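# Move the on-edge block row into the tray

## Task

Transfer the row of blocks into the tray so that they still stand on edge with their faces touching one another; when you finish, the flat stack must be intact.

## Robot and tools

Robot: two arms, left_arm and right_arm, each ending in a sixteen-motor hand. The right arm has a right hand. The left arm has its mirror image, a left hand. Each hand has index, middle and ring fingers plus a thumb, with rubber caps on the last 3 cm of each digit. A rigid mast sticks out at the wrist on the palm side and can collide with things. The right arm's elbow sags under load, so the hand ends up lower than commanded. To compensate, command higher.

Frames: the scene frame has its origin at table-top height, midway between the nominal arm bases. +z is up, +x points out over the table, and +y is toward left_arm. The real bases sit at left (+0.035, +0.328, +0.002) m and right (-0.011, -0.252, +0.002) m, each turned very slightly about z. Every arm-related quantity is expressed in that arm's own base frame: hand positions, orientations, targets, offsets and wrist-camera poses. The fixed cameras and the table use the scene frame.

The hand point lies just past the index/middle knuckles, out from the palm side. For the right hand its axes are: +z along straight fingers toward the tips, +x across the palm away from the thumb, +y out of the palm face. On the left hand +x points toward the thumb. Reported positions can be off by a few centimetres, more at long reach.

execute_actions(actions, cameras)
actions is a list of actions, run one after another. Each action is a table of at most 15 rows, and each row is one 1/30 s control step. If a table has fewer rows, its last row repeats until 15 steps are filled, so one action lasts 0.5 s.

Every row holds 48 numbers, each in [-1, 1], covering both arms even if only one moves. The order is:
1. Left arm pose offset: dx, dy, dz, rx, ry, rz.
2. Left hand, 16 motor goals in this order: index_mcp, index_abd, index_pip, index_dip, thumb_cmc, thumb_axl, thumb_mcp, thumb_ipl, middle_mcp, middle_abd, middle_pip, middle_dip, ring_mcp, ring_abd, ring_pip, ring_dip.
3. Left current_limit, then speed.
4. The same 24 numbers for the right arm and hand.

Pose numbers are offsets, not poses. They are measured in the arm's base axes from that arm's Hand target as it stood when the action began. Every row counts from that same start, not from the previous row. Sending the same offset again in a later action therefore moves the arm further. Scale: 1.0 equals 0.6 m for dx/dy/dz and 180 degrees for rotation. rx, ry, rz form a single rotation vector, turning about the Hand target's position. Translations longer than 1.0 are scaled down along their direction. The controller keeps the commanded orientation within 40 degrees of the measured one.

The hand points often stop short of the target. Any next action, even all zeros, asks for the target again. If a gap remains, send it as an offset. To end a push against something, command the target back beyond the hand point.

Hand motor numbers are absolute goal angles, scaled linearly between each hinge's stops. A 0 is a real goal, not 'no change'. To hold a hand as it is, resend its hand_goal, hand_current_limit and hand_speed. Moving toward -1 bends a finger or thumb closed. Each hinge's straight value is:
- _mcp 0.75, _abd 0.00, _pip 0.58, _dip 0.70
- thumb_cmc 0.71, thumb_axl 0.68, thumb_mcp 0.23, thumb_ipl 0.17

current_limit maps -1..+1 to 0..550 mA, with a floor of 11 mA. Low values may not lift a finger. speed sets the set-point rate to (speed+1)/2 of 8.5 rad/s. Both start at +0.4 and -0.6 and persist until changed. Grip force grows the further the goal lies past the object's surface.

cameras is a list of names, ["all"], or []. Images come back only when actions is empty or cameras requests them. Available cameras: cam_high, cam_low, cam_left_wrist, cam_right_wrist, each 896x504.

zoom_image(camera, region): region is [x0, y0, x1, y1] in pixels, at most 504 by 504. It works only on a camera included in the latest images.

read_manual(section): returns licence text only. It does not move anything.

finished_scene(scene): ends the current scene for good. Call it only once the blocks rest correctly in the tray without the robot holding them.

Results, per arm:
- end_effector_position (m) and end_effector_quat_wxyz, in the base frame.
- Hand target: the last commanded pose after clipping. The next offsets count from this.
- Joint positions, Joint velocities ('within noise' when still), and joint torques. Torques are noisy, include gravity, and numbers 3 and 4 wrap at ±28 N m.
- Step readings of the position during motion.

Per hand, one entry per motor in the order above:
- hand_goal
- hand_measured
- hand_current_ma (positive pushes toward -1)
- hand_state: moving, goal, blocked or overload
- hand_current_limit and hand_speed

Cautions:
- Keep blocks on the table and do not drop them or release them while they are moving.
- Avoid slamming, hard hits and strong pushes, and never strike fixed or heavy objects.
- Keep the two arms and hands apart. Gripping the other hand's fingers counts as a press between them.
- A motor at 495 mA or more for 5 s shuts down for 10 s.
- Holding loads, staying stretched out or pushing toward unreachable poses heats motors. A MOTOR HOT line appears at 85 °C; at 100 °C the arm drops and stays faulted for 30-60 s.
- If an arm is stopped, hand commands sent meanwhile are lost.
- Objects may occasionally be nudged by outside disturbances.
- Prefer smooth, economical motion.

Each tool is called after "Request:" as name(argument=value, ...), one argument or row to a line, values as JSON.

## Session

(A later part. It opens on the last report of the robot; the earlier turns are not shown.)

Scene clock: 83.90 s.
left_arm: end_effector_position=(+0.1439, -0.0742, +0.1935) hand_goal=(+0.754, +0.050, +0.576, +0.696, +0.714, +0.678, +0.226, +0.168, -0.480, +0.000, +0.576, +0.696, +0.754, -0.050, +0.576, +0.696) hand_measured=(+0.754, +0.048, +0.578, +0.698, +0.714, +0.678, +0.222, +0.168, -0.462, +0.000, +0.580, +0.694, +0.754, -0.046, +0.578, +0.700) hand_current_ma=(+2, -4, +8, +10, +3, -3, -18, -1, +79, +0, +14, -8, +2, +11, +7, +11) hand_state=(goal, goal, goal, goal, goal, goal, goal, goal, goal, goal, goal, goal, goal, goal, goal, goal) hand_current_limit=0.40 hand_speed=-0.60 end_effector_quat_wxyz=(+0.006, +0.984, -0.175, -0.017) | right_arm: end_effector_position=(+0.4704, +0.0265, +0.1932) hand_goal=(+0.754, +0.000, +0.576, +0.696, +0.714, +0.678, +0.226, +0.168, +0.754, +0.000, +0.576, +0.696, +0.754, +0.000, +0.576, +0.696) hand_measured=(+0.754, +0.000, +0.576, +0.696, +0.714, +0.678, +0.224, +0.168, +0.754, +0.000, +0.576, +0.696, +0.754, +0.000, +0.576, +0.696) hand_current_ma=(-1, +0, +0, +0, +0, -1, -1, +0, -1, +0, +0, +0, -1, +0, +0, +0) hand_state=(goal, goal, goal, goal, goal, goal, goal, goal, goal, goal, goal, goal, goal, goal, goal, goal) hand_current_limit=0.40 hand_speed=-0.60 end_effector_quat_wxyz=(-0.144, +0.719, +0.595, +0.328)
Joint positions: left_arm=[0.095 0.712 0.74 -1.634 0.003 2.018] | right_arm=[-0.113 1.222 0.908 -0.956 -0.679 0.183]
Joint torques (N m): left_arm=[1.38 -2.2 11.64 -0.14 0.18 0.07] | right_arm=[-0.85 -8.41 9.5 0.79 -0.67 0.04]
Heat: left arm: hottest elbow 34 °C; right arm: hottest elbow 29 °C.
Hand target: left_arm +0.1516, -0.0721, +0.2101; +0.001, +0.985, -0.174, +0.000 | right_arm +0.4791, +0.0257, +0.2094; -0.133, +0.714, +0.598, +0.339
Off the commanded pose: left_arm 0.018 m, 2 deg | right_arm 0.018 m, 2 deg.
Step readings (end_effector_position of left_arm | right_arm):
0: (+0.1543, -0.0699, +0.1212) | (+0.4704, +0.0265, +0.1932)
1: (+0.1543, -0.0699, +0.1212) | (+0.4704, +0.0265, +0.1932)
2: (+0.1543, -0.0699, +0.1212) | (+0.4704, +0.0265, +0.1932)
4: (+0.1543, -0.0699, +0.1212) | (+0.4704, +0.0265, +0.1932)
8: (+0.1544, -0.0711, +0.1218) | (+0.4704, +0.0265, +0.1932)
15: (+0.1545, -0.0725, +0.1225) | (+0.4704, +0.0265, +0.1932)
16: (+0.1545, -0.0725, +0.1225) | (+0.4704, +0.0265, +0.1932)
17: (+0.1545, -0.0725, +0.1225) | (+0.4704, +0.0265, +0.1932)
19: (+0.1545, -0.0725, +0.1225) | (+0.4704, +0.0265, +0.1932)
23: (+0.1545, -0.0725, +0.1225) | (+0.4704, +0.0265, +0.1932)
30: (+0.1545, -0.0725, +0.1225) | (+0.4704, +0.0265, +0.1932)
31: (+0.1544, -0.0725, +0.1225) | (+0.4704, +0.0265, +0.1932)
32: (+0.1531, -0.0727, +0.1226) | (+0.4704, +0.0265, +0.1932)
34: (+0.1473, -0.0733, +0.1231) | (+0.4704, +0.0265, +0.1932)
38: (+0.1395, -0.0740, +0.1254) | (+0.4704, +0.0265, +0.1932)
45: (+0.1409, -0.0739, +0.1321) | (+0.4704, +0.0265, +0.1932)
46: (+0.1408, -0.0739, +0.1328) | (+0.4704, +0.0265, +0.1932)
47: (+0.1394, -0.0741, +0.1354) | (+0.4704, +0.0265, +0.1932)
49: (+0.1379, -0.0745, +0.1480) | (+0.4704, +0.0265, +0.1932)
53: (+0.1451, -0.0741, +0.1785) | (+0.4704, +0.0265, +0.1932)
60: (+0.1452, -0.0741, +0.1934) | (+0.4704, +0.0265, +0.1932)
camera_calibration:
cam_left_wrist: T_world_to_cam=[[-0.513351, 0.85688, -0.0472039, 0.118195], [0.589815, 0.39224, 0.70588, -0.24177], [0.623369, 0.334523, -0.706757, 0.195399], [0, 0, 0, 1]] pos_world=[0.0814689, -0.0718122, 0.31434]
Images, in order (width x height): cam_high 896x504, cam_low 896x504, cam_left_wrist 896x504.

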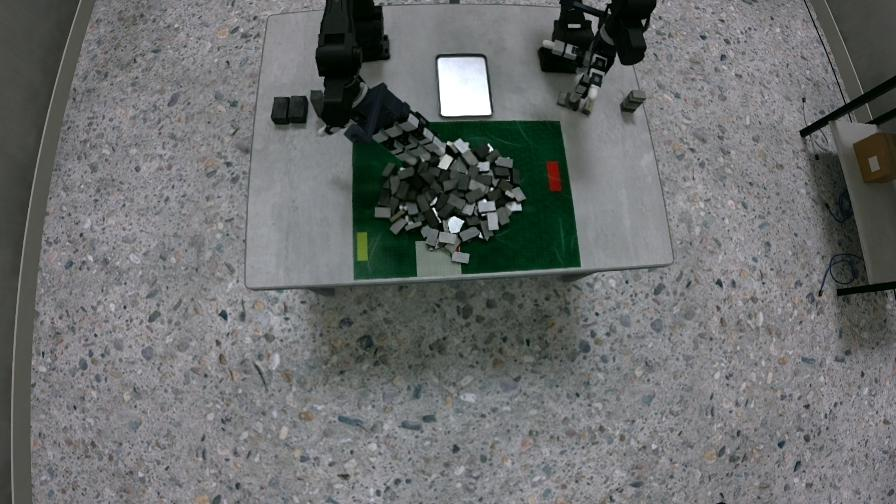

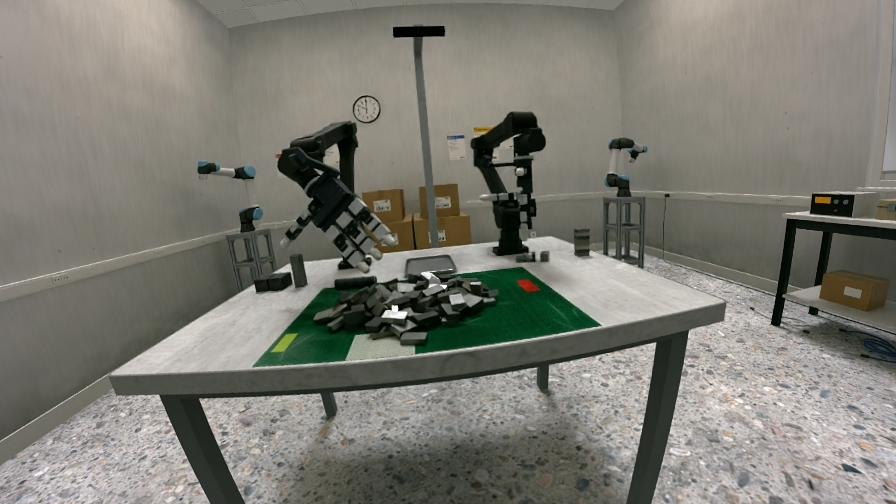

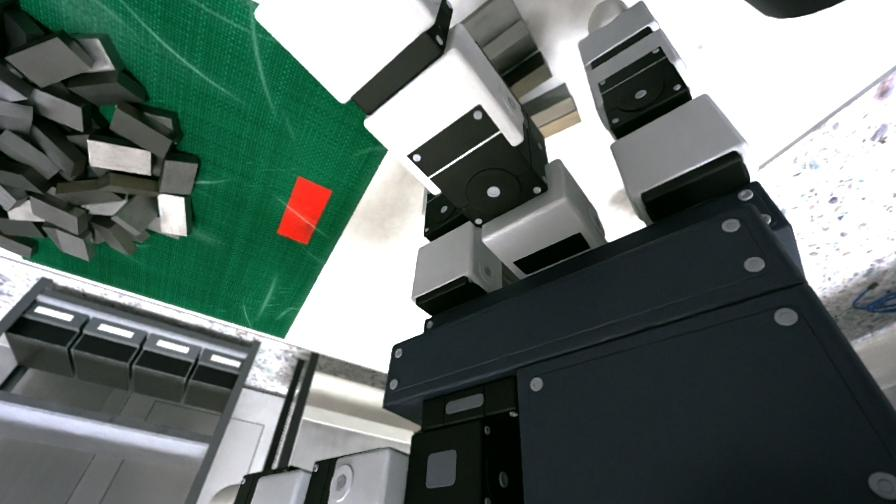

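Request:
execute_actions(
  actions=[
    [[0.05,-0.06,0.02,0,0,0.04,0.754,0.05,0.576,0.696,0.714,0.678,0.226,0.168,-0.48,0,0.576,0.696,0.754,-0.05,0.576,0.696,0.4,-0.6,0,0,0,0,0,0,0.754,0,0.576,0.696,0.714,0.678,0.226,0.168,0.754,0,0.576,0.696,0.754,0,0.576,0.696,0.4,-0.6]],
    [[0.05,-0.06,0.02,0,0,0.06,0.754,0.05,0.576,0.696,0.714,0.678,0.226,0.168,-0.48,0,0.576,0.696,0.754,-0.05,0.576,0.696,0.4,-0.6,0,0,0,0,0,0,0.754,0,0.576,0.696,0.714,0.678,0.226,0.168,0.754,0,0.576,0.696,0.754,0,0.576,0.696,0.4,-0.6]],
  ],
  cameras=["all"],
)

Request:
zoom_image(
  camera="cam_low",
  region=[505, 240, 565, 270],
)

Request:
zoom_image(
  camera="cam_high",
  region=[545, 70, 645, 130],
)

Request:
zoom_image(
  camera="cam_right_wrist",
  region=[100, 0, 200, 110],
)

Scene clock: 85.97 s.
left_arm: end_effector_position=(+0.1984, -0.1392, +0.2169) hand_goal=(+0.754, +0.050, +0.576, +0.696, +0.714, +0.678, +0.226, +0.168, -0.480, +0.000, +0.576, +0.696, +0.754, -0.050, +0.576, +0.696) hand_measured=(+0.754, +0.048, +0.578, +0.698, +0.714, +0.678, +0.222, +0.168, -0.462, +0.000, +0.580, +0.694, +0.754, -0.046, +0.578, +0.700) hand_current_ma=(+1, -4, +8, +10, +1, -3, -18, -1, +79, +0, +14, -8, +1, +11, +7, +11) hand_state=(goal, goal, goal, goal, goal, goal, goal, goal, goal, goal, goal, goal, goal, goal, goal, goal) hand_current_limit=0.40 hand_speed=-0.60 end_effector_quat_wxyz=(+0.000, +1.000, -0.022, -0.019) | right_arm: end_effector_position=(+0.4704, +0.0265, +0.1932) hand_goal=(+0.754, +0.000, +0.576, +0.696, +0.714, +0.678, +0.226, +0.168, +0.754, +0.000, +0.576, +0.696, +0.754, +0.000, +0.576, +0.696) hand_measured=(+0.754, +0.000, +0.576, +0.696, +0.714, +0.678, +0.224, +0.168, +0.754, +0.000, +0.576, +0.696, +0.754, +0.000, +0.576, +0.696) hand_current_ma=(-1, +0, +0, +0, +0, -1, -1, +0, -1, +0, +0, +0, -1, +0, +0, +0) hand_state=(goal, goal, goal, goal, goal, goal, goal, goal, goal, goal, goal, goal, goal, goal, goal, goal) hand_current_limit=0.40 hand_speed=-0.60 end_effector_quat_wxyz=(-0.144, +0.719, +0.595, +0.328)
Joint positions: left_arm=[-0.279 0.824 0.852 -1.635 0.009 1.336] | right_arm=[-0.113 1.222 0.908 -0.956 -0.679 0.183]
Joint torques (N m): left_arm=[0.21 -3.25 12.12 0.55 0.11 -0.11] | right_arm=[-0.85 -8.35 9.47 0.79 -0.67 0.05]
Heat: left arm: hottest elbow 34 °C; right arm: hottest elbow 29 °C.
Hand target: left_arm +0.2116, -0.1441, +0.2341; +0.001, +1.000, -0.018, +0.000 | right_arm +0.4791, +0.0257, +0.2094; -0.133, +0.714, +0.598, +0.339
Off the commanded pose: left_arm 0.022 m, 2 deg | right_arm 0.018 m, 2 deg.
Step readings (end_effector_position of left_arm | right_arm):
0: (+0.1439, -0.0742, +0.1935) | (+0.4704, +0.0265, +0.1932)
1: (+0.1441, -0.0744, +0.1936) | (+0.4704, +0.0265, +0.1932)
2: (+0.1452, -0.0758, +0.1942) | (+0.4704, +0.0265, +0.1932)
4: (+0.1492, -0.0834, +0.1977) | (+0.4704, +0.0265, +0.1932)
8: (+0.1576, -0.0985, +0.2064) | (+0.4704, +0.0265, +0.1932)
15: (+0.1658, -0.1051, +0.2058) | (+0.4704, +0.0265, +0.1932)
16: (+0.1666, -0.1057, +0.2057) | (+0.4704, +0.0265, +0.1932)
17: (+0.1684, -0.1077, +0.2064) | (+0.4704, +0.0265, +0.1932)
19: (+0.1737, -0.1166, +0.2105) | (+0.4704, +0.0265, +0.1932)
23: (+0.1835, -0.1325, +0.2179) | (+0.4704, +0.0265, +0.1932)
30: (+0.1934, -0.1391, +0.2174) | (+0.4704, +0.0265, +0.1932)
camera_calibration:
cam_left_wrist: T_world_to_cam=[[-0.749459, 0.661349, -0.030481, 0.218978], [0.447048, 0.539492, 0.71351, -0.217737], [0.488323, 0.52112, -0.699982, 0.251051], [0, 0, 0, 1]] pos_world=[0.13886, -0.158181, 0.337763]
cam_right_wrist: T_world_to_cam=[[0.547288, -0.723738, -0.420332, -0.120057], [-0.76201, -0.638599, 0.107388, 0.314637], [-0.346145, 0.261525, -0.900993, 0.458626], [0, 0, 0, 1]] pos_world=[0.464213, -0.00590528, 0.328967]

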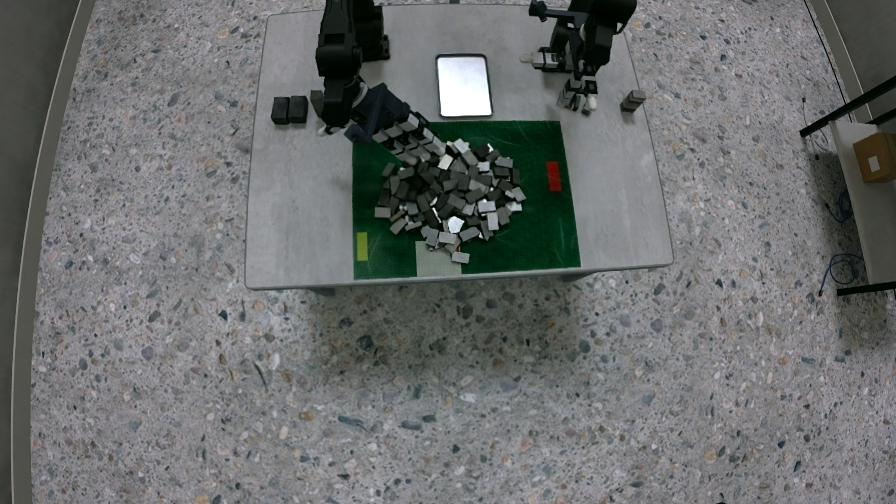

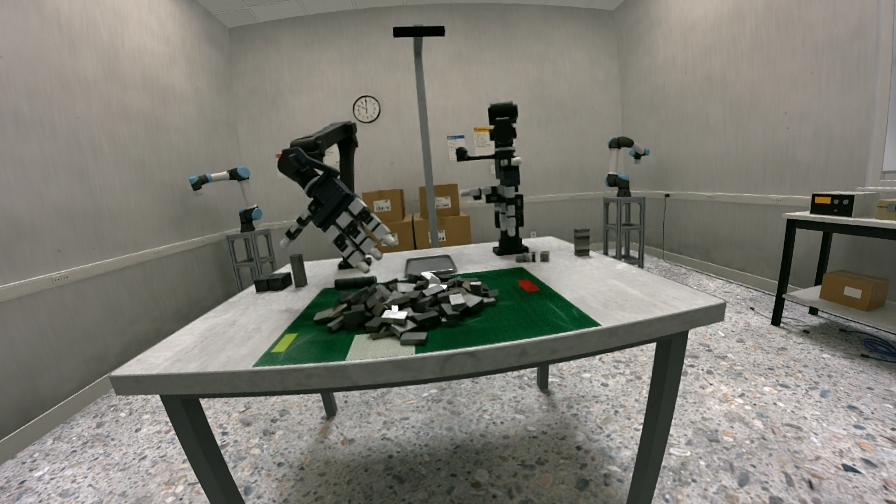

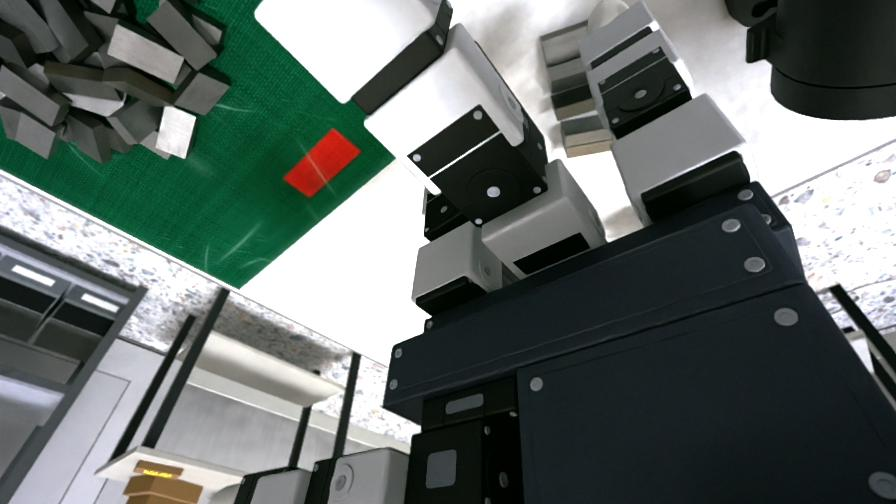

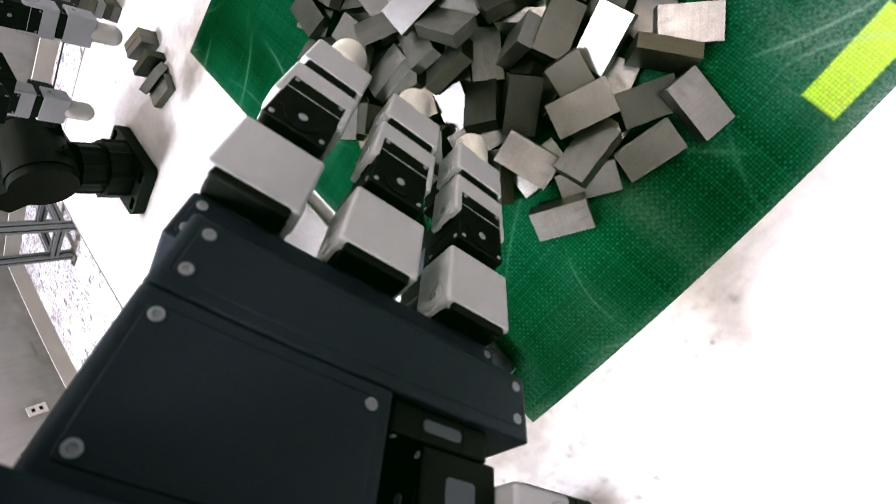

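Scaled by 8.400.

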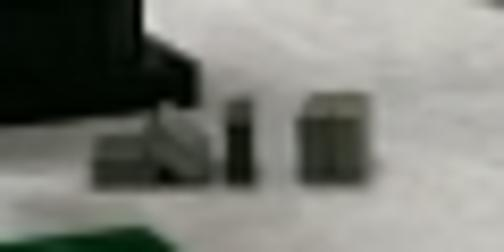

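Scaled by 5.040.

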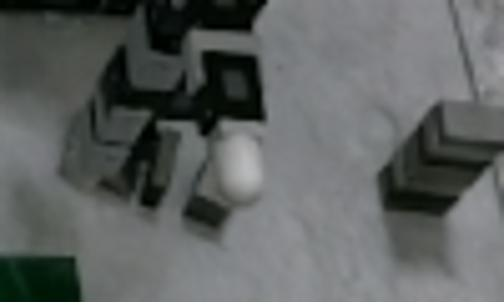

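Scaled by 4.582.

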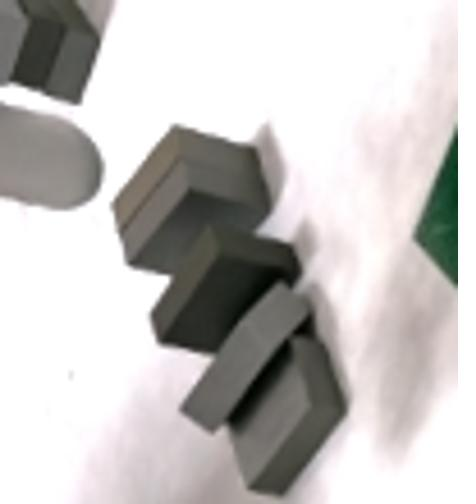

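Request:
zoom_image(
  camera="cam_left_wrist",
  region=[520, 10, 640, 170],
)

Scaled by 3.150.

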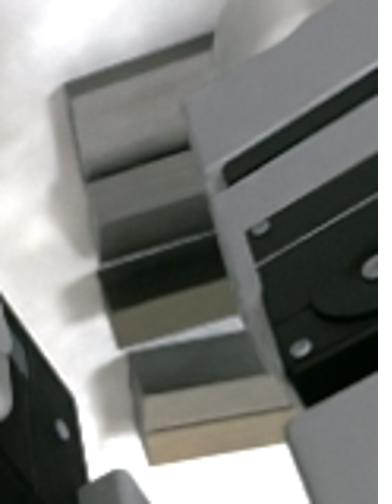

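Request:
execute_actions(
  actions=[],
)

Scene clock: 88.53 s.
left_arm: end_effector_position=(+0.1984, -0.1392, +0.2169) hand_goal=(+0.754, +0.050, +0.576, +0.696, +0.714, +0.678, +0.226, +0.168, -0.480, +0.000, +0.576, +0.696, +0.754, -0.050, +0.576, +0.696) hand_measured=(+0.754, +0.048, +0.578, +0.698, +0.714, +0.678, +0.222, +0.168, -0.462, +0.000, +0.580, +0.694, +0.754, -0.046, +0.578, +0.700) hand_current_ma=(+1, -4, +8, +10, +1, -3, -18, -1, +79, +0, +14, -8, +1, +11, +7, +11) hand_state=(goal, goal, goal, goal, goal, goal, goal, goal, goal, goal, goal, goal, goal, goal, goal, goal) hand_current_limit=0.40 hand_speed=-0.60 end_effector_quat_wxyz=(+0.000, +1.000, -0.022, -0.019) | right_arm: end_effector_position=(+0.4704, +0.0265, +0.1932) hand_goal=(+0.754, +0.000, +0.576, +0.696, +0.714, +0.678, +0.226, +0.168, +0.754, +0.000, +0.576, +0.696, +0.754, +0.000, +0.576, +0.696) hand_measured=(+0.754, +0.000, +0.576, +0.696, +0.714, +0.678, +0.224, +0.168, +0.754, +0.000, +0.576, +0.696, +0.754, +0.000, +0.576, +0.696) hand_current_ma=(-1, +0, +0, +0, +0, -1, -1, +0, -1, +0, +0, +0, -1, +0, +0, +0) hand_state=(goal, goal, goal, goal, goal, goal, goal, goal, goal, goal, goal, goal, goal, goal, goal, goal) hand_current_limit=0.40 hand_speed=-0.60 end_effector_quat_wxyz=(-0.144, +0.719, +0.595, +0.328)
Joint positions: left_arm=[-0.279 0.824 0.852 -1.635 0.009 1.336] | right_arm=[-0.113 1.222 0.908 -0.956 -0.679 0.183]
Joint velocities: within noise
Joint torques (N m): left_arm=[0.44 -3.25 12.14 0.57 0.11 -0.09] | right_arm=[-0.79 -8.47 9.51 0.79 -0.67 0.04]
Heat: left arm: hottest elbow 34 °C; right arm: hottest elbow 29 °C.
Hand target: left_arm +0.2116, -0.1441, +0.2341; +0.001, +1.000, -0.018, +0.000 | right_arm +0.4791, +0.0257, +0.2094; -0.133, +0.714, +0.598, +0.339
Off the commanded pose: left_arm 0.022 m, 2 deg | right_arm 0.018 m, 2 deg.
camera_calibration:
cam_left_wrist: T_world_to_cam=[[-0.749693, 0.661085, -0.0304403, 0.21903], [0.446876, 0.539627, 0.713516, -0.217738], [0.488121, 0.521315, -0.699977, 0.25106], [0, 0, 0, 1]] pos_world=[0.13896, -0.158181, 0.337763]
cam_right_wrist: T_world_to_cam=[[0.547288, -0.723738, -0.420332, -0.120057], [-0.76201, -0.638599, 0.107388, 0.314637], [-0.346145, 0.261525, -0.900993, 0.458626], [0, 0, 0, 1]] pos_world=[0.464213, -0.00590528, 0.328967]

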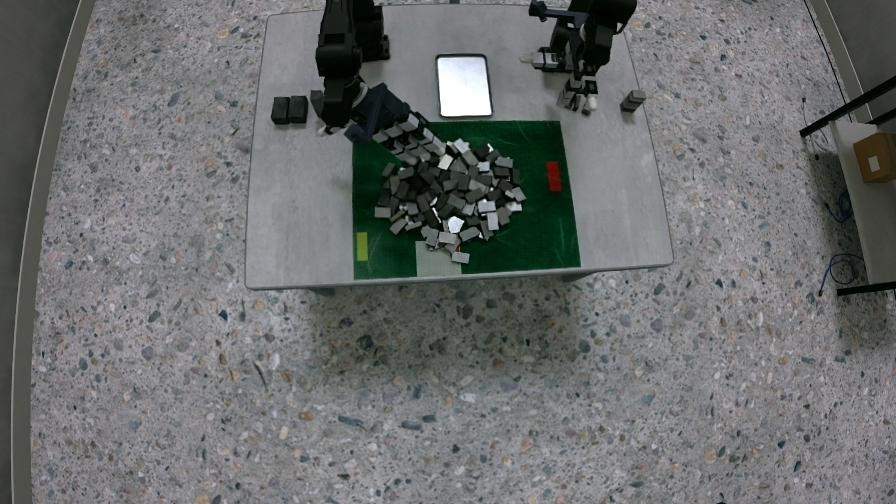

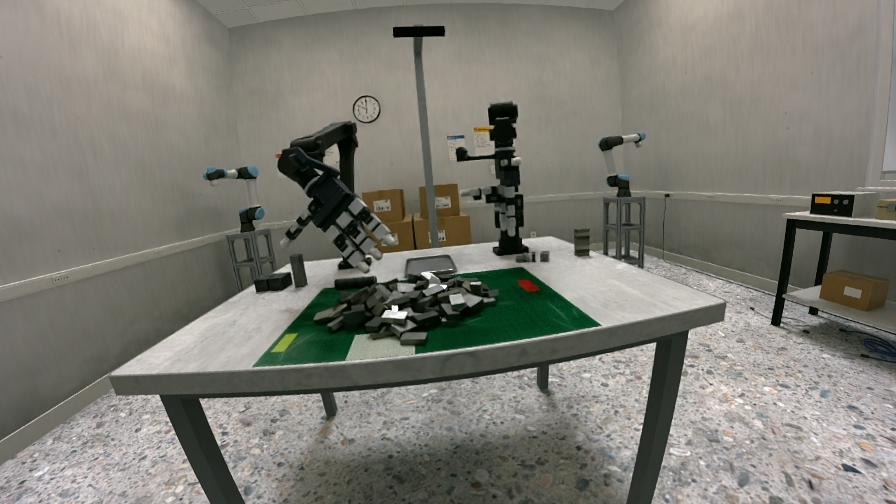

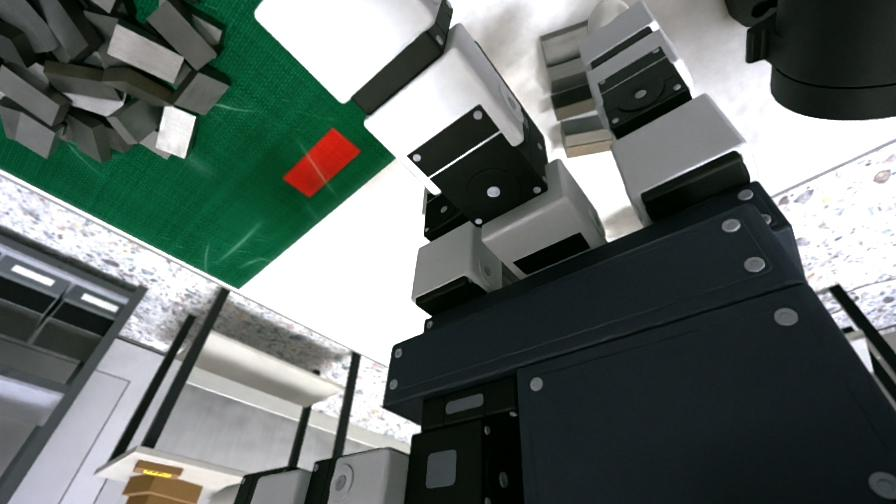

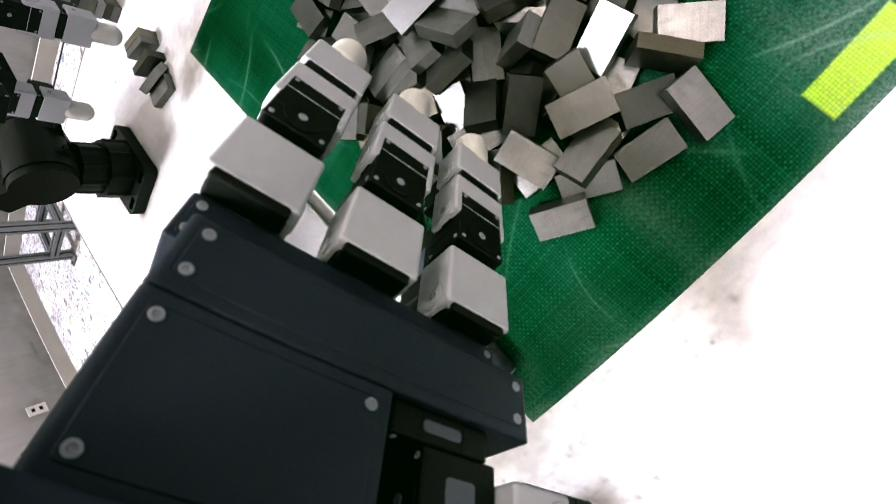

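Request:
zoom_image(
  camera="cam_left_wrist",
  region=[500, 20, 680, 170],
)

Request:
zoom_image(
  camera="cam_right_wrist",
  region=[100, 0, 200, 120],
)

Request:
zoom_image(
  camera="cam_high",
  region=[545, 60, 645, 130],
)

Request:
zoom_image(
  camera="cam_low",
  region=[500, 220, 610, 280],
)

Scaled by 2.800.

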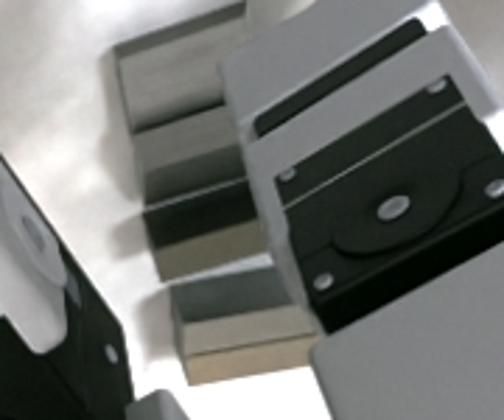

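Scaled by 4.200.

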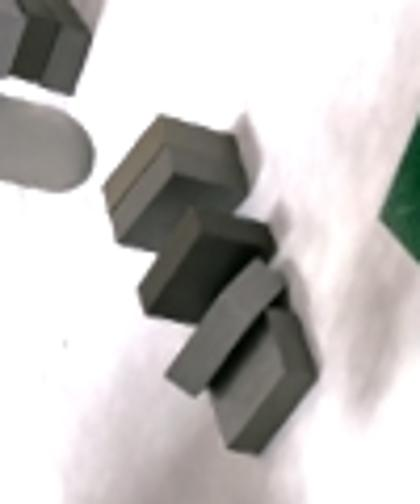

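Scaled by 5.040.

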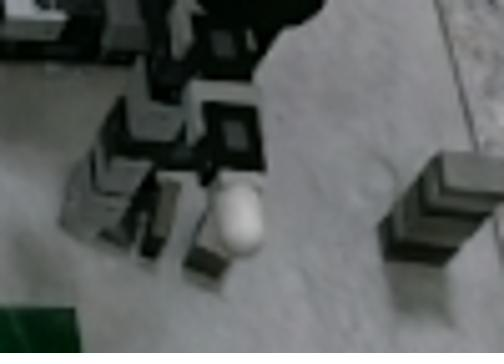

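Scaled by 4.582.

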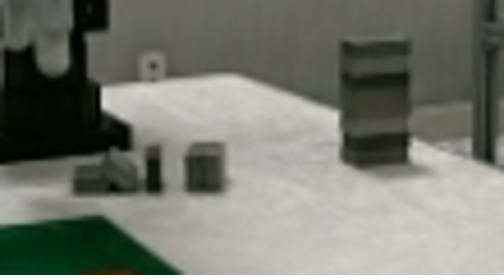

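Request:
execute_actions(
  actions=[
    [[-0.045,0.07,-0.03,0,0,-0.048,0.754,0.35,0.576,0.696,0.714,0.678,0.226,0.168,-0.48,0,0.576,0.696,0.754,-0.35,0.576,0.696,0.4,-0.6,0,0,0,0,0,0,0.754,0,0.576,0.696,0.714,0.678,0.226,0.168,0.754,0,0.576,0.696,0.754,0,0.576,0.696,0.4,-0.6]],
    [[-0.0443,0.0702,-0.0433,0,0,-0.0472,0.754,0.35,0.576,0.696,0.714,0.678,0.226,0.168,-0.48,0,0.576,0.696,0.754,-0.35,0.576,0.696,0.4,-0.6,0,0,0,0,0,0,0.754,0,0.576,0.696,0.714,0.678,0.226,0.168,0.754,0,0.576,0.696,0.754,0,0.576,0.696,0.4,-0.6]],
  ],
  cameras=["cam_left_wrist","cam_right_wrist"],
)

Scene clock: 93.10 s.
left_arm: end_effector_position=(+0.1586, -0.0610, +0.1925) hand_goal=(+0.754, +0.350, +0.576, +0.696, +0.714, +0.678, +0.226, +0.168, -0.480, +0.000, +0.576, +0.696, +0.754, -0.350, +0.576, +0.696) hand_measured=(+0.752, +0.344, +0.578, +0.698, +0.714, +0.678, +0.222, +0.168, -0.462, +0.000, +0.580, +0.694, +0.752, -0.342, +0.578, +0.700) hand_current_ma=(-7, -17, +6, +9, +0, -3, -18, -1, +76, +0, +14, -8, -5, +24, +5, +11) hand_state=(goal, goal, goal, goal, goal, goal, goal, goal, goal, goal, goal, goal, goal, goal, goal, goal) hand_current_limit=0.40 hand_speed=-0.60 end_effector_quat_wxyz=(-0.002, +0.987, -0.163, -0.003) | right_arm: end_effector_position=(+0.4704, +0.0265, +0.1932) hand_goal=(+0.754, +0.000, +0.576, +0.696, +0.714, +0.678, +0.226, +0.168, +0.754, +0.000, +0.576, +0.696, +0.754, +0.000, +0.576, +0.696) hand_measured=(+0.754, +0.000, +0.576, +0.696, +0.714, +0.678, +0.224, +0.168, +0.754, +0.000, +0.576, +0.696, +0.754, +0.000, +0.576, +0.696) hand_current_ma=(-1, +0, +0, +0, +0, -1, -1, +0, -1, +0, +0, +0, -1, +0, +0, +0) hand_state=(goal, goal, goal, goal, goal, goal, goal, goal, goal, goal, goal, goal, goal, goal, goal, goal) hand_current_limit=0.40 hand_speed=-0.60 end_effector_quat_wxyz=(-0.144, +0.719, +0.595, +0.328)
Joint positions: left_arm=[0.159 0.733 0.749 -1.591 -0.005 2.057] | right_arm=[-0.113 1.222 0.908 -0.956 -0.679 0.183]
Joint torques (N m): left_arm=[1.08 -2.67 7.82 0.72 0.32 0.18] | right_arm=[-0.91 -8.35 9.5 0.8 -0.67 0.05]
Heat: left arm: hottest elbow 34 °C; right arm: hottest elbow 30 °C.
Hand target: left_arm +0.1581, -0.0600, +0.1901; +0.001, +0.986, -0.167, +0.000 | right_arm +0.4791, +0.0257, +0.2094; -0.133, +0.714, +0.598, +0.339
Off the commanded pose: left_arm 0.003 m, 1 deg | right_arm 0.018 m, 2 deg.
Step readings (end_effector_position of left_arm | right_arm):
0: (+0.1984, -0.1392, +0.2169) | (+0.4704, +0.0265, +0.1932)
1: (+0.1984, -0.1390, +0.2169) | (+0.4704, +0.0265, +0.1932)
2: (+0.1981, -0.1370, +0.2165) | (+0.4704, +0.0265, +0.1932)
4: (+0.1983, -0.1291, +0.2168) | (+0.4704, +0.0265, +0.1932)
8: (+0.1956, -0.1095, +0.2182) | (+0.4704, +0.0265, +0.1932)
15: (+0.1882, -0.1031, +0.2187) | (+0.4704, +0.0265, +0.1932)
16: (+0.1872, -0.1027, +0.2182) | (+0.4704, +0.0265, +0.1932)
17: (+0.1858, -0.1001, +0.2160) | (+0.4704, +0.0265, +0.1932)
19: (+0.1815, -0.0903, +0.2076) | (+0.4704, +0.0265, +0.1932)
23: (+0.1684, -0.0704, +0.1921) | (+0.4704, +0.0265, +0.1932)
30: (+0.1628, -0.0619, +0.1917) | (+0.4704, +0.0265, +0.1932)
camera_calibration:
cam_left_wrist: T_world_to_cam=[[-0.533425, 0.844171, -0.0532236, 0.117941], [0.558227, 0.398617, 0.727658, -0.253784], [0.635484, 0.35844, -0.683872, 0.176253], [0, 0, 0, 1]] pos_world=[0.0925756, -0.0615759, 0.31148]
cam_right_wrist: T_world_to_cam=[[0.547288, -0.723738, -0.420332, -0.120057], [-0.76201, -0.638599, 0.107388, 0.314637], [-0.346145, 0.261525, -0.900993, 0.458626], [0, 0, 0, 1]] pos_world=[0.464213, -0.00590528, 0.328967]
Images, in order (width x height): cam_left_wrist 896x504, cam_right_wrist 896x504.

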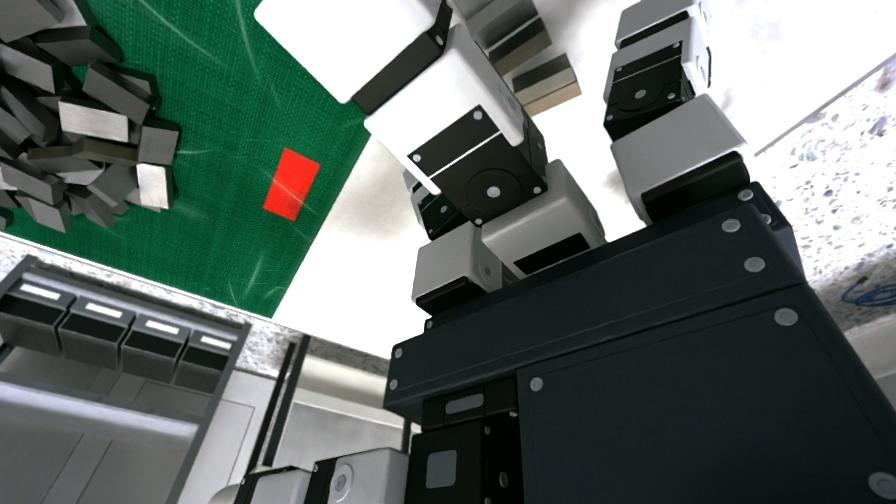

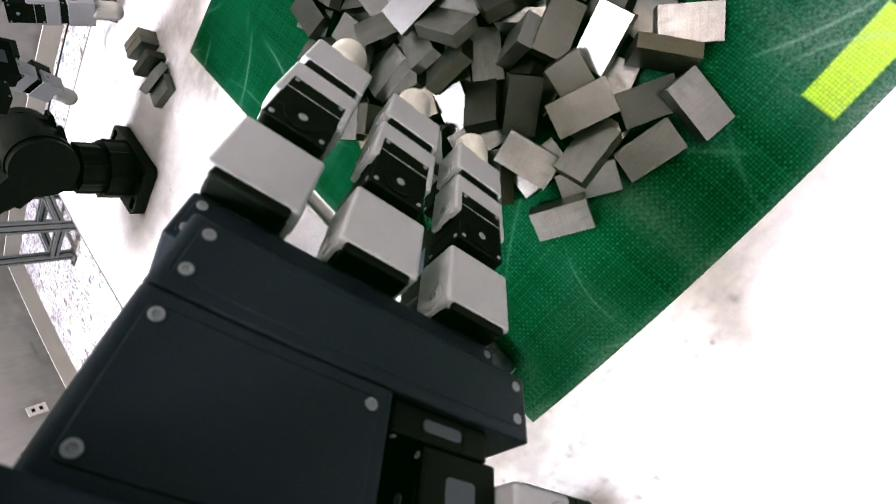

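Request:
zoom_image(
  camera="cam_left_wrist",
  region=[450, 0, 630, 130],
)

Request:
zoom_image(
  camera="cam_right_wrist",
  region=[30, 0, 210, 120],
)

Scaled by 2.800.

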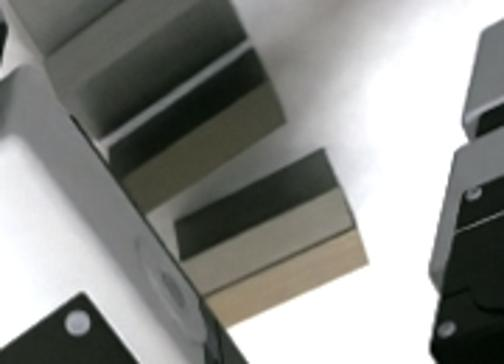

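Scaled by 2.800.

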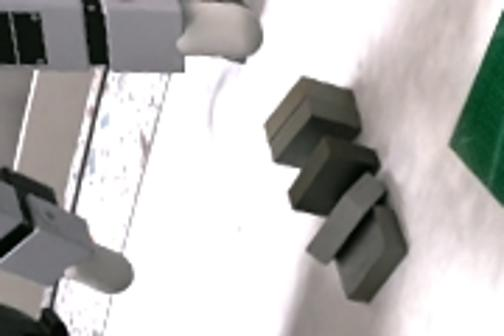

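Request:
zoom_image(
  camera="cam_right_wrist",
  region=[120, 20, 180, 110],
)

Request:
zoom_image(
  camera="cam_right_wrist",
  region=[40, 0, 140, 110],
)

Scaled by 5.600.

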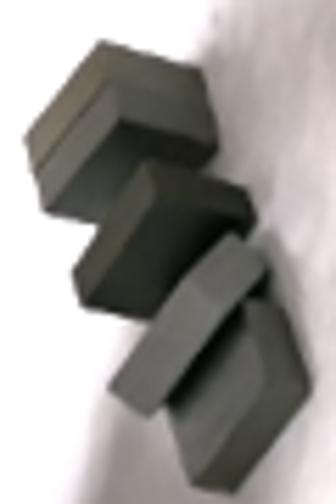

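Scaled by 4.582.

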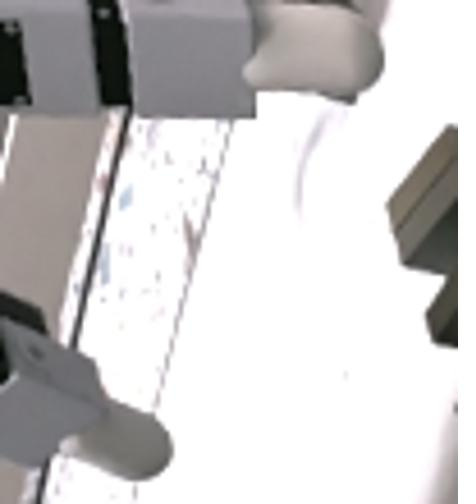

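Request:
execute_actions(
  actions=[
    [[0.007,0.0105,-0.03,0,0,0,0.754,0.35,0.576,0.696,0.714,0.678,0.226,0.168,-0.48,0,0.576,0.696,0.754,-0.35,0.576,0.696,0.4,-0.6,0,0,0,0,0,0,0.754,0,0.576,0.696,0.714,0.678,0.226,0.168,0.754,0,0.576,0.696,0.754,0,0.576,0.696,0.4,-0.6]],
    [[0,0,-0.045,0,0,0,0.754,0.2,0.576,0.696,0.714,0.678,0.226,0.168,-0.48,0,0.576,0.696,0.754,-0.2,0.576,0.696,0.4,-0.6,0,0,0,0,0,0,0.754,0,0.576,0.696,0.714,0.678,0.226,0.168,0.754,0,0.576,0.696,0.754,0,0.576,0.696,0.4,-0.6]],
    [[0,0,-0.035,0,0,0,0.754,0.1,0.576,0.696,0.714,0.678,0.226,0.168,-0.48,0,0.576,0.696,0.754,-0.1,0.576,0.696,0.4,-0.6,0,0,0,0,0,0,0.754,0,0.576,0.696,0.714,0.678,0.226,0.168,0.754,0,0.576,0.696,0.754,0,0.576,0.696,0.4,-0.6]],
  ],
  cameras=["cam_left_wrist","cam_right_wrist"],
)

Scene clock: 97.13 s.
left_arm: end_effector_position=(+0.1625, -0.0554, +0.1276) hand_goal=(+0.754, +0.100, +0.576, +0.696, +0.714, +0.678, +0.226, +0.168, -0.480, +0.000, +0.576, +0.696, +0.754, -0.100, +0.576, +0.696) hand_measured=(+0.752, +0.102, +0.578, +0.698, +0.714, +0.678, +0.222, +0.168, -0.462, +0.000, +0.580, +0.694, +0.752, -0.102, +0.578, +0.700) hand_current_ma=(-7, +8, +6, +9, +0, -3, -18, -1, +76, +0, +14, -8, -5, -9, +5, +11) hand_state=(goal, goal, goal, goal, goal, goal, goal, goal, goal, goal, goal, goal, goal, goal, goal, goal) hand_current_limit=0.40 hand_speed=-0.60 end_effector_quat_wxyz=(-0.003, +0.987, -0.161, +0.002) | right_arm: end_effector_position=(+0.4704, +0.0265, +0.1932) hand_goal=(+0.754, +0.000, +0.576, +0.696, +0.714, +0.678, +0.226, +0.168, +0.754, +0.000, +0.576, +0.696, +0.754, +0.000, +0.576, +0.696) hand_measured=(+0.754, +0.000, +0.576, +0.696, +0.714, +0.678, +0.224, +0.168, +0.754, +0.000, +0.576, +0.696, +0.754, +0.000, +0.576, +0.696) hand_current_ma=(-1, +0, +0, +0, +0, -1, -1, +0, -1, +0, +0, +0, -1, +0, +0, +0) hand_state=(goal, goal, goal, goal, goal, goal, goal, goal, goal, goal, goal, goal, goal, goal, goal, goal) hand_current_limit=0.40 hand_speed=-0.60 end_effector_quat_wxyz=(-0.144, +0.719, +0.595, +0.328)
Joint positions: left_arm=[0.188 0.757 0.588 -1.397 -0.005 2.081] | right_arm=[-0.113 1.222 0.908 -0.956 -0.679 0.183]
Joint torques (N m): left_arm=[1.55 -2.32 7.97 0.83 0.22 0.17] | right_arm=[-0.85 -8.41 9.5 0.8 -0.66 0.04]
Heat: left arm: hottest elbow 34 °C; right arm: hottest elbow 30 °C.
Hand target: left_arm +0.1623, -0.0537, +0.1241; +0.001, +0.986, -0.166, +0.000 | right_arm +0.4791, +0.0257, +0.2094; -0.133, +0.714, +0.598, +0.339
Off the commanded pose: left_arm 0.004 m, 1 deg | right_arm 0.018 m, 2 deg.
joint sent to its limit (left arm) — joint 6 (wrist roll), upper limit. The joint targets still meet the commanded pose.
Step readings (end_effector_position of left_arm | right_arm):
0: (+0.1585, -0.0610, +0.1925) | (+0.4704, +0.0265, +0.1932)
1: (+0.1585, -0.0609, +0.1924) | (+0.4704, +0.0265, +0.1932)
2: (+0.1591, -0.0605, +0.1913) | (+0.4704, +0.0265, +0.1932)
4: (+0.1606, -0.0590, +0.1867) | (+0.4704, +0.0265, +0.1932)
8: (+0.1603, -0.0566, +0.1780) | (+0.4704, +0.0265, +0.1932)
15: (+0.1619, -0.0557, +0.1761) | (+0.4704, +0.0265, +0.1932)
16: (+0.1619, -0.0557, +0.1758) | (+0.4704, +0.0265, +0.1932)
17: (+0.1626, -0.0556, +0.1743) | (+0.4704, +0.0265, +0.1932)
19: (+0.1633, -0.0553, +0.1670) | (+0.4704, +0.0265, +0.1932)
23: (+0.1596, -0.0560, +0.1523) | (+0.4704, +0.0265, +0.1932)
30: (+0.1616, -0.0556, +0.1487) | (+0.4704, +0.0265, +0.1932)
31: (+0.1618, -0.0556, +0.1485) | (+0.4704, +0.0265, +0.1932)
32: (+0.1625, -0.0554, +0.1474) | (+0.4704, +0.0265, +0.1932)
34: (+0.1635, -0.0552, +0.1422) | (+0.4704, +0.0265, +0.1932)
38: (+0.1605, -0.0558, +0.1310) | (+0.4704, +0.0265, +0.1932)
45: (+0.1621, -0.0555, +0.1277) | (+0.4704, +0.0265, +0.1932)
camera_calibration:
cam_left_wrist: T_world_to_cam=[[-0.536467, 0.842008, -0.0568024, 0.112685], [0.54977, 0.399753, 0.733451, -0.210212], [0.640278, 0.362244, -0.677365, 0.125942], [0, 0, 0, 1]] pos_world=[0.0953817, -0.0564702, 0.24589]
cam_right_wrist: T_world_to_cam=[[0.547288, -0.723738, -0.420332, -0.120057], [-0.76201, -0.638599, 0.107388, 0.314637], [-0.346145, 0.261525, -0.900993, 0.458626], [0, 0, 0, 1]] pos_world=[0.464213, -0.00590528, 0.328967]
Images, in order (width x height): cam_left_wrist 896x504, cam_right_wrist 896x504.

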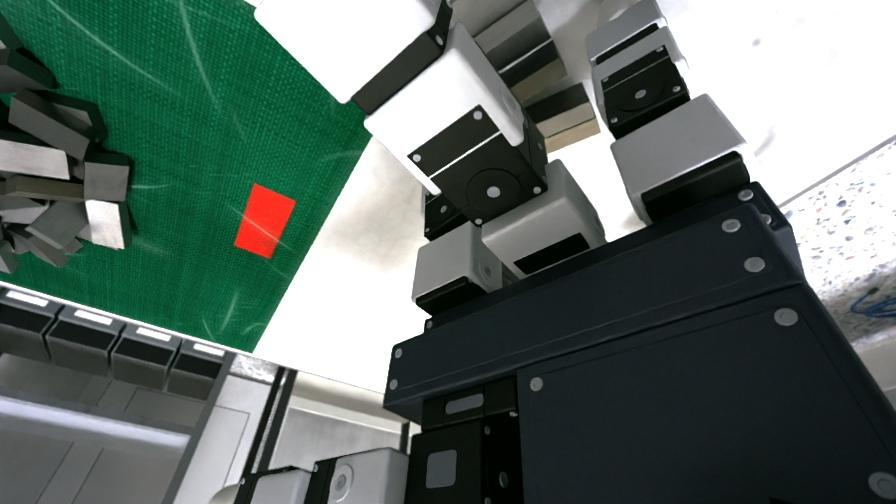

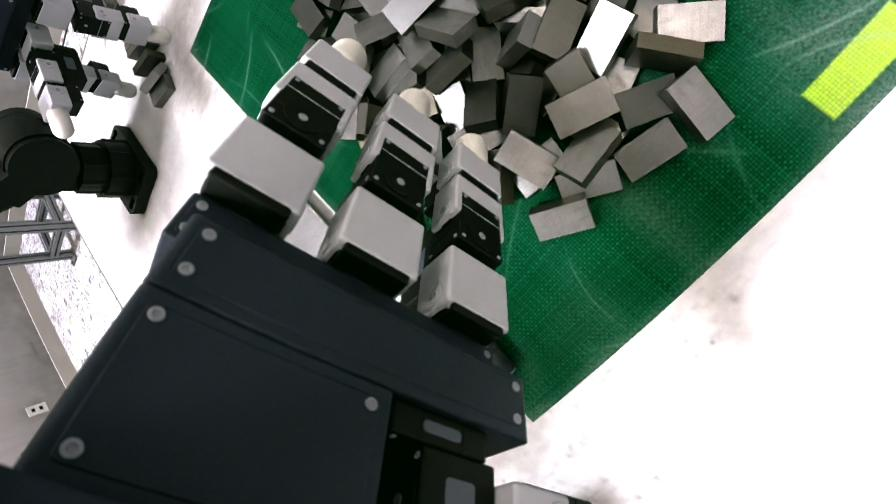

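Request:
zoom_image(
  camera="cam_right_wrist",
  region=[40, 0, 190, 130],
)

Request:
zoom_image(
  camera="cam_left_wrist",
  region=[470, 0, 650, 150],
)

Scaled by 3.360.

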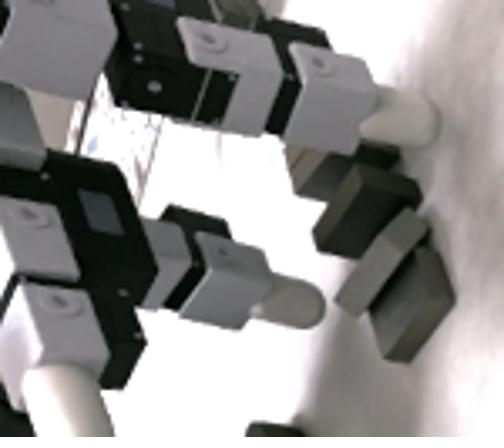

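Scaled by 2.800.

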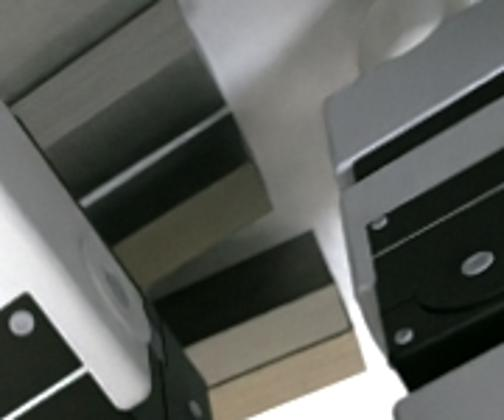

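Request:
execute_actions(
  actions=[
    [[0,0,0,0,0,0,0.754,-0.24,0.576,0.696,0.714,0.678,0.226,0.168,-0.48,0,0.576,0.696,0.754,0.24,0.576,0.696,0.3,-0.94,0,0,0,0,0,0,0.754,0,0.576,0.696,0.714,0.678,0.226,0.168,0.754,0,0.576,0.696,0.754,0,0.576,0.696,0.4,-0.6]],
    [[0,0,0,0,0,0,0.754,-0.24,0.576,0.696,0.714,0.678,0.226,0.168,-0.48,0,0.576,0.696,0.754,0.24,0.576,0.696,0.3,-0.94,0,0,0,0,0,0,0.754,0,0.576,0.696,0.714,0.678,0.226,0.168,0.754,0,0.576,0.696,0.754,0,0.576,0.696,0.4,-0.6]],
  ],
  cameras=["cam_left_wrist","cam_right_wrist"],
)

Scene clock: 99.20 s.
left_arm: end_effector_position=(+0.1624, -0.0554, +0.1276) hand_goal=(+0.754, -0.240, +0.576, +0.696, +0.714, +0.678, +0.226, +0.168, -0.480, +0.000, +0.576, +0.696, +0.754, +0.240, +0.576, +0.696) hand_measured=(+0.752, -0.146, +0.578, +0.698, +0.714, +0.678, +0.222, +0.168, -0.462, +0.000, +0.580, +0.694, +0.752, +0.144, +0.578, +0.700) hand_current_ma=(-7, +206, +6, +9, +0, -3, -18, -1, +76, +0, +14, -8, -5, -216, +5, +11) hand_state=(goal, moving, goal, goal, goal, goal, goal, goal, goal, goal, goal, goal, goal, moving, goal, goal) hand_current_limit=0.30 hand_speed=-0.94 end_effector_quat_wxyz=(-0.003, +0.987, -0.161, +0.002) | right_arm: end_effector_position=(+0.4704, +0.0265, +0.1932) hand_goal=(+0.754, +0.000, +0.576, +0.696, +0.714, +0.678, +0.226, +0.168, +0.754, +0.000, +0.576, +0.696, +0.754, +0.000, +0.576, +0.696) hand_measured=(+0.754, +0.000, +0.576, +0.696, +0.714, +0.678, +0.224, +0.168, +0.754, +0.000, +0.576, +0.696, +0.754, +0.000, +0.576, +0.696) hand_current_ma=(-1, +0, +0, +0, +0, -1, -1, +0, -1, +0, +0, +0, -1, +0, +0, +0) hand_state=(goal, goal, goal, goal, goal, goal, goal, goal, goal, goal, goal, goal, goal, goal, goal, goal) hand_current_limit=0.40 hand_speed=-0.60 end_effector_quat_wxyz=(-0.144, +0.719, +0.595, +0.328)
Joint positions: left_arm=[0.188 0.757 0.588 -1.397 -0.005 2.082] | right_arm=[-0.113 1.222 0.908 -0.956 -0.679 0.183]
Joint torques (N m): left_arm=[1.26 -1.85 7.88 0.77 0.21 0.14] | right_arm=[-0.85 -8.47 9.51 0.79 -0.67 0.05]
Heat: left arm: hottest elbow 34 °C; right arm: hottest elbow 30 °C.
Hand target: left_arm +0.1622, -0.0537, +0.1241; +0.001, +0.986, -0.167, +0.000 | right_arm +0.4791, +0.0257, +0.2094; -0.133, +0.714, +0.598, +0.339
Off the commanded pose: left_arm 0.004 m, 1 deg | right_arm 0.018 m, 2 deg.
joint sent to its limit (left arm) — joint 6 (wrist roll), upper limit. The joint targets still meet the commanded pose.
Step readings (end_effector_position of left_arm | right_arm):
0: (+0.1625, -0.0554, +0.1276) | (+0.4704, +0.0265, +0.1932)
1: (+0.1625, -0.0554, +0.1276) | (+0.4704, +0.0265, +0.1932)
2: (+0.1625, -0.0554, +0.1276) | (+0.4704, +0.0265, +0.1932)
4: (+0.1625, -0.0554, +0.1276) | (+0.4704, +0.0265, +0.1932)
8: (+0.1625, -0.0554, +0.1276) | (+0.4704, +0.0265, +0.1932)
15: (+0.1625, -0.0554, +0.1276) | (+0.4704, +0.0265, +0.1932)
16: (+0.1625, -0.0554, +0.1276) | (+0.4704, +0.0265, +0.1932)
17: (+0.1625, -0.0554, +0.1276) | (+0.4704, +0.0265, +0.1932)
19: (+0.1625, -0.0554, +0.1276) | (+0.4704, +0.0265, +0.1932)
23: (+0.1625, -0.0554, +0.1276) | (+0.4704, +0.0265, +0.1932)
30: (+0.1625, -0.0554, +0.1276) | (+0.4704, +0.0265, +0.1932)
camera_calibration:
cam_left_wrist: T_world_to_cam=[[-0.536173, 0.842198, -0.056748, 0.112601], [0.549935, 0.399528, 0.73345, -0.210185], [0.640383, 0.362049, -0.67737, 0.125986], [0, 0, 0, 1]] pos_world=[0.0952821, -0.0564704, 0.24589]
cam_right_wrist: T_world_to_cam=[[0.547288, -0.723738, -0.420332, -0.120057], [-0.76201, -0.638599, 0.107388, 0.314637], [-0.346145, 0.261525, -0.900993, 0.458626], [0, 0, 0, 1]] pos_world=[0.464213, -0.00590528, 0.328967]
Images, in order (width x height): cam_left_wrist 896x504, cam_right_wrist 896x504.

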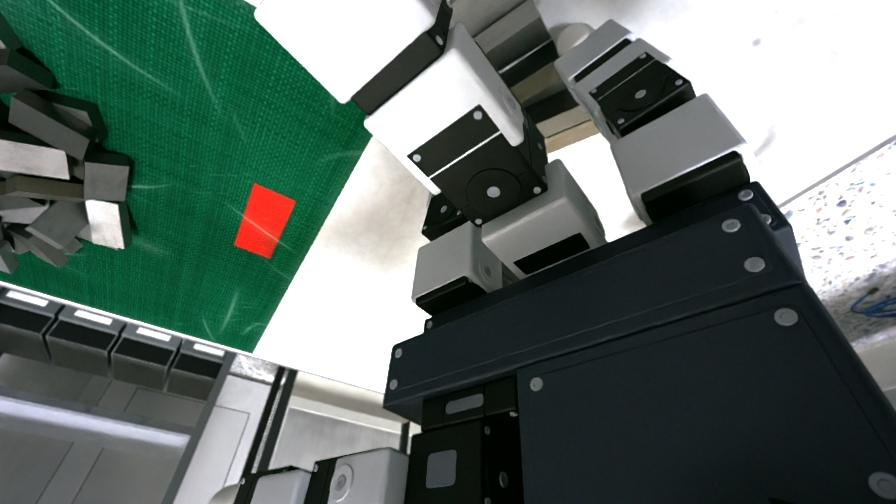

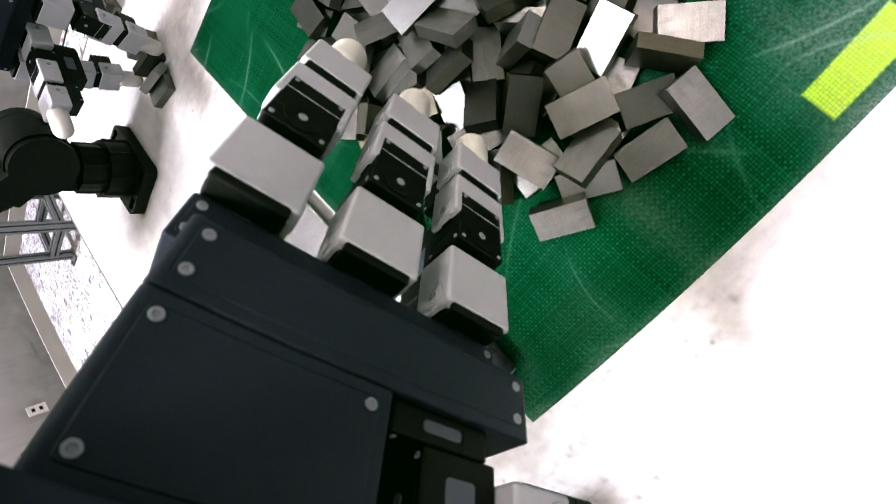

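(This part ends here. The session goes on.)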